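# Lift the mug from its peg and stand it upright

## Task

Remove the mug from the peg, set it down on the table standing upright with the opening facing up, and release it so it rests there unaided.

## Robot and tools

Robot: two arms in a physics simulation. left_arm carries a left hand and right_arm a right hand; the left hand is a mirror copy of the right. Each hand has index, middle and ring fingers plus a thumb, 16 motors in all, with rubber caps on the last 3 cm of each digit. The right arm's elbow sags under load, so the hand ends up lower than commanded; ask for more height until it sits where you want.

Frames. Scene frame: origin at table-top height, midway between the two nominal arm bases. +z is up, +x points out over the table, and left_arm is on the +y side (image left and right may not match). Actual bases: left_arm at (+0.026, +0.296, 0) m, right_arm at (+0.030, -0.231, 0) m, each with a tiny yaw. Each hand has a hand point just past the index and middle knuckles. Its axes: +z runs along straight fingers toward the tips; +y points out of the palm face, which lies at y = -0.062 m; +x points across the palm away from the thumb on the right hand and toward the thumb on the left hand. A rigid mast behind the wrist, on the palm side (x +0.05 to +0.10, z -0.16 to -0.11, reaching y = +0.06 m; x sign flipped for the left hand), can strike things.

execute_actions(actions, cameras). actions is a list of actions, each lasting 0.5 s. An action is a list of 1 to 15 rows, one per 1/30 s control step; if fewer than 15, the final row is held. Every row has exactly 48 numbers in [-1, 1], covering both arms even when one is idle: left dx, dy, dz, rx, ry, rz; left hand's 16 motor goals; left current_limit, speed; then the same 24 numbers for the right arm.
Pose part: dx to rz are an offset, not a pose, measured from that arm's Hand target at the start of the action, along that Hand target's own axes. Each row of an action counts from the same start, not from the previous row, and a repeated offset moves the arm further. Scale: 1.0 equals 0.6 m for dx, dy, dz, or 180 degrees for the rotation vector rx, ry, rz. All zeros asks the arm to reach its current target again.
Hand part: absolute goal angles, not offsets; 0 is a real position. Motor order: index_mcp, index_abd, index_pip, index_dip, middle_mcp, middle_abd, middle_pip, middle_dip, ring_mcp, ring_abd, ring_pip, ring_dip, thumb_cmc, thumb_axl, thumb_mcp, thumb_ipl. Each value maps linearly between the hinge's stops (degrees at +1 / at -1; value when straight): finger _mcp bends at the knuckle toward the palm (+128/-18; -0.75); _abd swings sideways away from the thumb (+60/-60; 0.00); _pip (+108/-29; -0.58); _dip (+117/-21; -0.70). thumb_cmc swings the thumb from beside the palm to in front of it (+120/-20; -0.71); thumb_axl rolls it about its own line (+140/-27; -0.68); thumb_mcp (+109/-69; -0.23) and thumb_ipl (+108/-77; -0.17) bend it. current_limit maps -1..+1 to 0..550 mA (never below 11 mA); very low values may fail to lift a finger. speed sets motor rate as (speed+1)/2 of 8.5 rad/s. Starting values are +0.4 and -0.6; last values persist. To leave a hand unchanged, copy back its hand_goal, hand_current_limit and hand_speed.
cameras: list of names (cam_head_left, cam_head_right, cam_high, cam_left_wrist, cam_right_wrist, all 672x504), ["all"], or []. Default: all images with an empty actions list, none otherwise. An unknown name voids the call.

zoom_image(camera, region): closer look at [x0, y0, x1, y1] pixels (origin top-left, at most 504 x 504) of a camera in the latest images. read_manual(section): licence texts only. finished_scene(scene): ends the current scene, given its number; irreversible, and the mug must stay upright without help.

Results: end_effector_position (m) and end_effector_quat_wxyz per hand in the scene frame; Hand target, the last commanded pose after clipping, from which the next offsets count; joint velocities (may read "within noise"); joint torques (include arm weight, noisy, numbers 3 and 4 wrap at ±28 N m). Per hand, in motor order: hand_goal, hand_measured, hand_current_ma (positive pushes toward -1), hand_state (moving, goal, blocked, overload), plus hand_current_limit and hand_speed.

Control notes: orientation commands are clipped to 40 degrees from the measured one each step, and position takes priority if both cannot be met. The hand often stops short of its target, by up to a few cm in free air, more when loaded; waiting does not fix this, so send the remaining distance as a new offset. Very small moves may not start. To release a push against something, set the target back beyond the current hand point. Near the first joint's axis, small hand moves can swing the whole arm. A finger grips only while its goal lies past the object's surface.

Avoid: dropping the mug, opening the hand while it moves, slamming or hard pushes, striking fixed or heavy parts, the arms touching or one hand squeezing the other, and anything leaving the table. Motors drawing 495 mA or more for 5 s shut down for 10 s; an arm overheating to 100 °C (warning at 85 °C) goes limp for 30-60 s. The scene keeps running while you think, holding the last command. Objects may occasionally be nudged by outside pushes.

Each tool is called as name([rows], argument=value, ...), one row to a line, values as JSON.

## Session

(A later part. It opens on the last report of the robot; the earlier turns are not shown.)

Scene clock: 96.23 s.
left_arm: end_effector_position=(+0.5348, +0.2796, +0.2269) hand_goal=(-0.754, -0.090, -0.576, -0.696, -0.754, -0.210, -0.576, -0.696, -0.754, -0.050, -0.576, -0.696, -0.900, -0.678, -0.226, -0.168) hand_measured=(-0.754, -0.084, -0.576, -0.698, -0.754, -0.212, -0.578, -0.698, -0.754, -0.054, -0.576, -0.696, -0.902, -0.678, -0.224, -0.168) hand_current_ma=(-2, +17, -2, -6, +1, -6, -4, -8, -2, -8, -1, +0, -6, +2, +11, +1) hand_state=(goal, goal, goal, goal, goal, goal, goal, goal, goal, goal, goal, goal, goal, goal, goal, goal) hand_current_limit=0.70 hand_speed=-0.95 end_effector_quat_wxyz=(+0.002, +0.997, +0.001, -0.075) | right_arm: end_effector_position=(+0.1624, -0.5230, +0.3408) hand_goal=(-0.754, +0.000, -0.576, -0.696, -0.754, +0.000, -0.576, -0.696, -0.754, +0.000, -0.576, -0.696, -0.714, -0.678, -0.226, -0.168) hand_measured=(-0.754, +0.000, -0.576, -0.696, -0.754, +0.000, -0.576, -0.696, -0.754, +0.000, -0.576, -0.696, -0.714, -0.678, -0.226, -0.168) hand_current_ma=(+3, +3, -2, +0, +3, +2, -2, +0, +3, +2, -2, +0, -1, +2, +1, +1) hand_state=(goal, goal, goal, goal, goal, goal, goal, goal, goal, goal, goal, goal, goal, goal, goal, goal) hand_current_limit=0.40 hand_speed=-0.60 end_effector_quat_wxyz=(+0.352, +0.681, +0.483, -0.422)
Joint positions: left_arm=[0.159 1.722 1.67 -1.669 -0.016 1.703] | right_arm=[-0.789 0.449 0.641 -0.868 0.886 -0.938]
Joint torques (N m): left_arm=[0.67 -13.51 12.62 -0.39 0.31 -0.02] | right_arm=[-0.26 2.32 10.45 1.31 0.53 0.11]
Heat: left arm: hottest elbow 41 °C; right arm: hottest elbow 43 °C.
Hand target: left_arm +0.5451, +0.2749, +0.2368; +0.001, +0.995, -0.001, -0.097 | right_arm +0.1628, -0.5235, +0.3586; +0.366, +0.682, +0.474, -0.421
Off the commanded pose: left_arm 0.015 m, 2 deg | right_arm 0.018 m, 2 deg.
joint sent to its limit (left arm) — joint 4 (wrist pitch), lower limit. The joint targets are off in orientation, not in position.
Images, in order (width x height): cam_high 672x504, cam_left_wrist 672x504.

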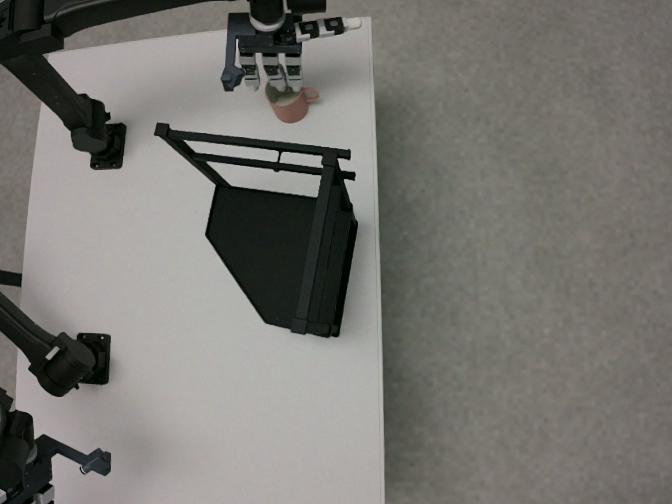

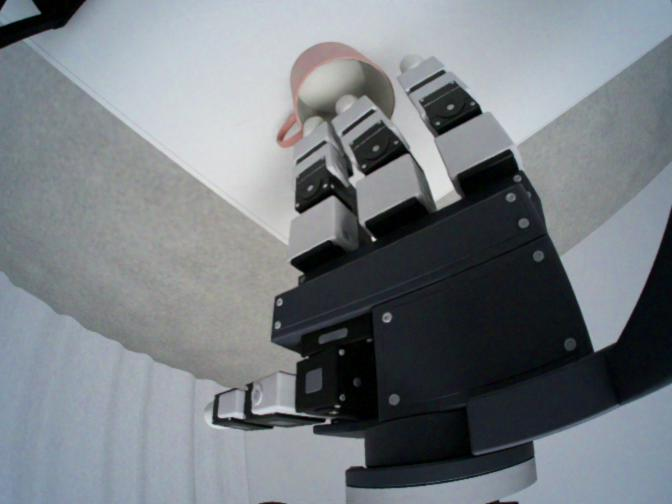

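execute_actions([
  [[-0.039,0,-0.0943,0,0.0278,0,-0.754,0,-0.576,-0.696,-0.754,-0.18,-0.576,-0.696,-0.754,-0.05,-0.576,-0.696,-0.9,-0.678,-0.226,-0.168,0.5,-0.9,0,0,0,0,0,0,-0.754,0,-0.576,-0.696,-0.754,0,-0.576,-0.696,-0.754,0,-0.576,-0.696,-0.714,-0.678,-0.226,-0.168,0.4,-0.6]],
], cameras=["cam_high","cam_left_wrist"])

zoom_image(camera="cam_high", region=[220, 50, 330, 150])

Scene clock: 97.63 s.
left_arm: end_effector_position=(+0.5251, +0.2751, +0.2935) hand_goal=(-0.754, +0.000, -0.576, -0.696, -0.754, -0.180, -0.576, -0.696, -0.754, -0.050, -0.576, -0.696, -0.900, -0.678, -0.226, -0.168) hand_measured=(-0.754, -0.002, -0.576, -0.698, -0.754, -0.182, -0.578, -0.698, -0.754, -0.052, -0.576, -0.696, -0.902, -0.678, -0.224, -0.168) hand_current_ma=(-2, -7, -2, -6, +1, -5, -4, -8, -2, -6, -1, +0, -6, +2, +11, +1) hand_state=(goal, goal, goal, goal, goal, goal, goal, goal, goal, goal, goal, goal, goal, goal, goal, goal) hand_current_limit=0.50 hand_speed=-0.90 end_effector_quat_wxyz=(+0.002, +1.000, +0.001, -0.005) | right_arm: end_effector_position=(+0.1624, -0.5230, +0.3408) hand_goal=(-0.754, +0.000, -0.576, -0.696, -0.754, +0.000, -0.576, -0.696, -0.754, +0.000, -0.576, -0.696, -0.714, -0.678, -0.226, -0.168) hand_measured=(-0.754, +0.000, -0.576, -0.696, -0.754, +0.000, -0.576, -0.696, -0.754, +0.000, -0.576, -0.696, -0.714, -0.678, -0.226, -0.168) hand_current_ma=(+3, +3, -2, +0, +3, +2, -2, +0, +3, +2, -2, +0, -1, +2, +1, +1) hand_state=(goal, goal, goal, goal, goal, goal, goal, goal, goal, goal, goal, goal, goal, goal, goal, goal) hand_current_limit=0.40 hand_speed=-0.60 end_effector_quat_wxyz=(+0.352, +0.681, +0.483, -0.422)
Joint positions: left_arm=[0.159 1.603 1.693 -1.67 0.002 1.703] | right_arm=[-0.789 0.449 0.641 -0.868 0.886 -0.938]
Joint torques (N m): left_arm=[1.26 -11.05 12.12 -0.05 0.32 0.06] | right_arm=[-0.26 1.9 10.24 1.28 0.6 0.11]
Heat: left arm: hottest elbow 41 °C; right arm: hottest elbow 43 °C.
Hand target: left_arm +0.5331, +0.2750, +0.2969; +0.001, +0.999, -0.001, -0.053 | right_arm +0.1628, -0.5235, +0.3586; +0.366, +0.682, +0.474, -0.421
Off the commanded pose: left_arm 0.009 m, 6 deg | right_arm 0.018 m, 2 deg.
joint sent to its limit (left arm) — joint 4 (wrist pitch), lower limit. The joint targets are off in orientation, not in position.
Images, in order (width x height): cam_high 672x504, cam_left_wrist 672x504.

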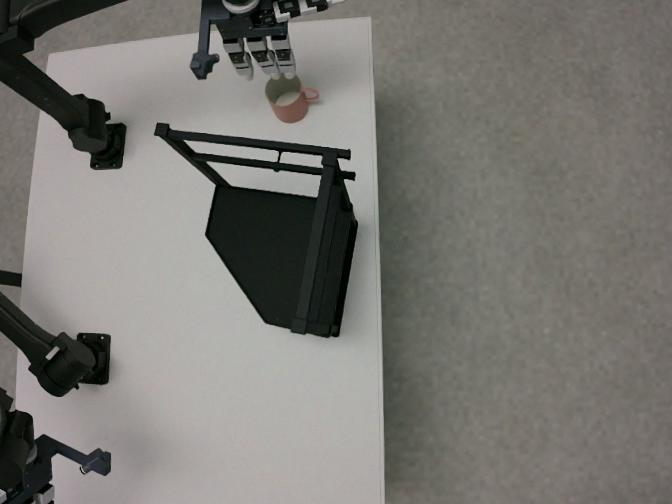

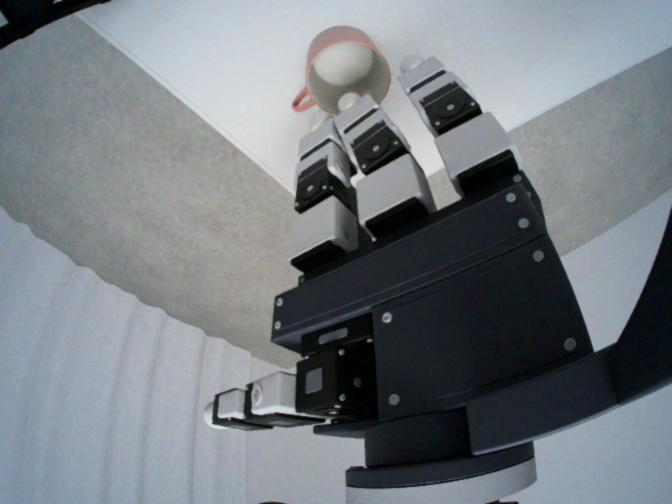

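Scaled by 4.582.

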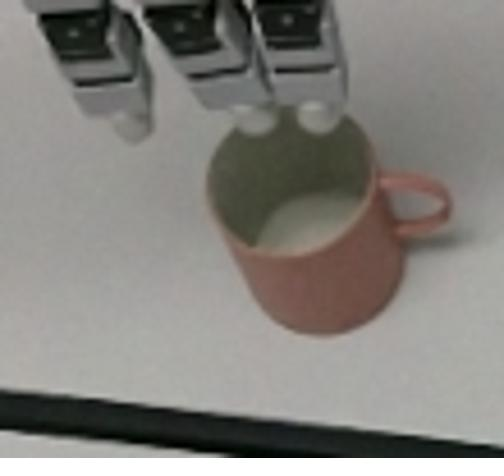

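finished_scene(scene=2)

The scene is finished: the task was done.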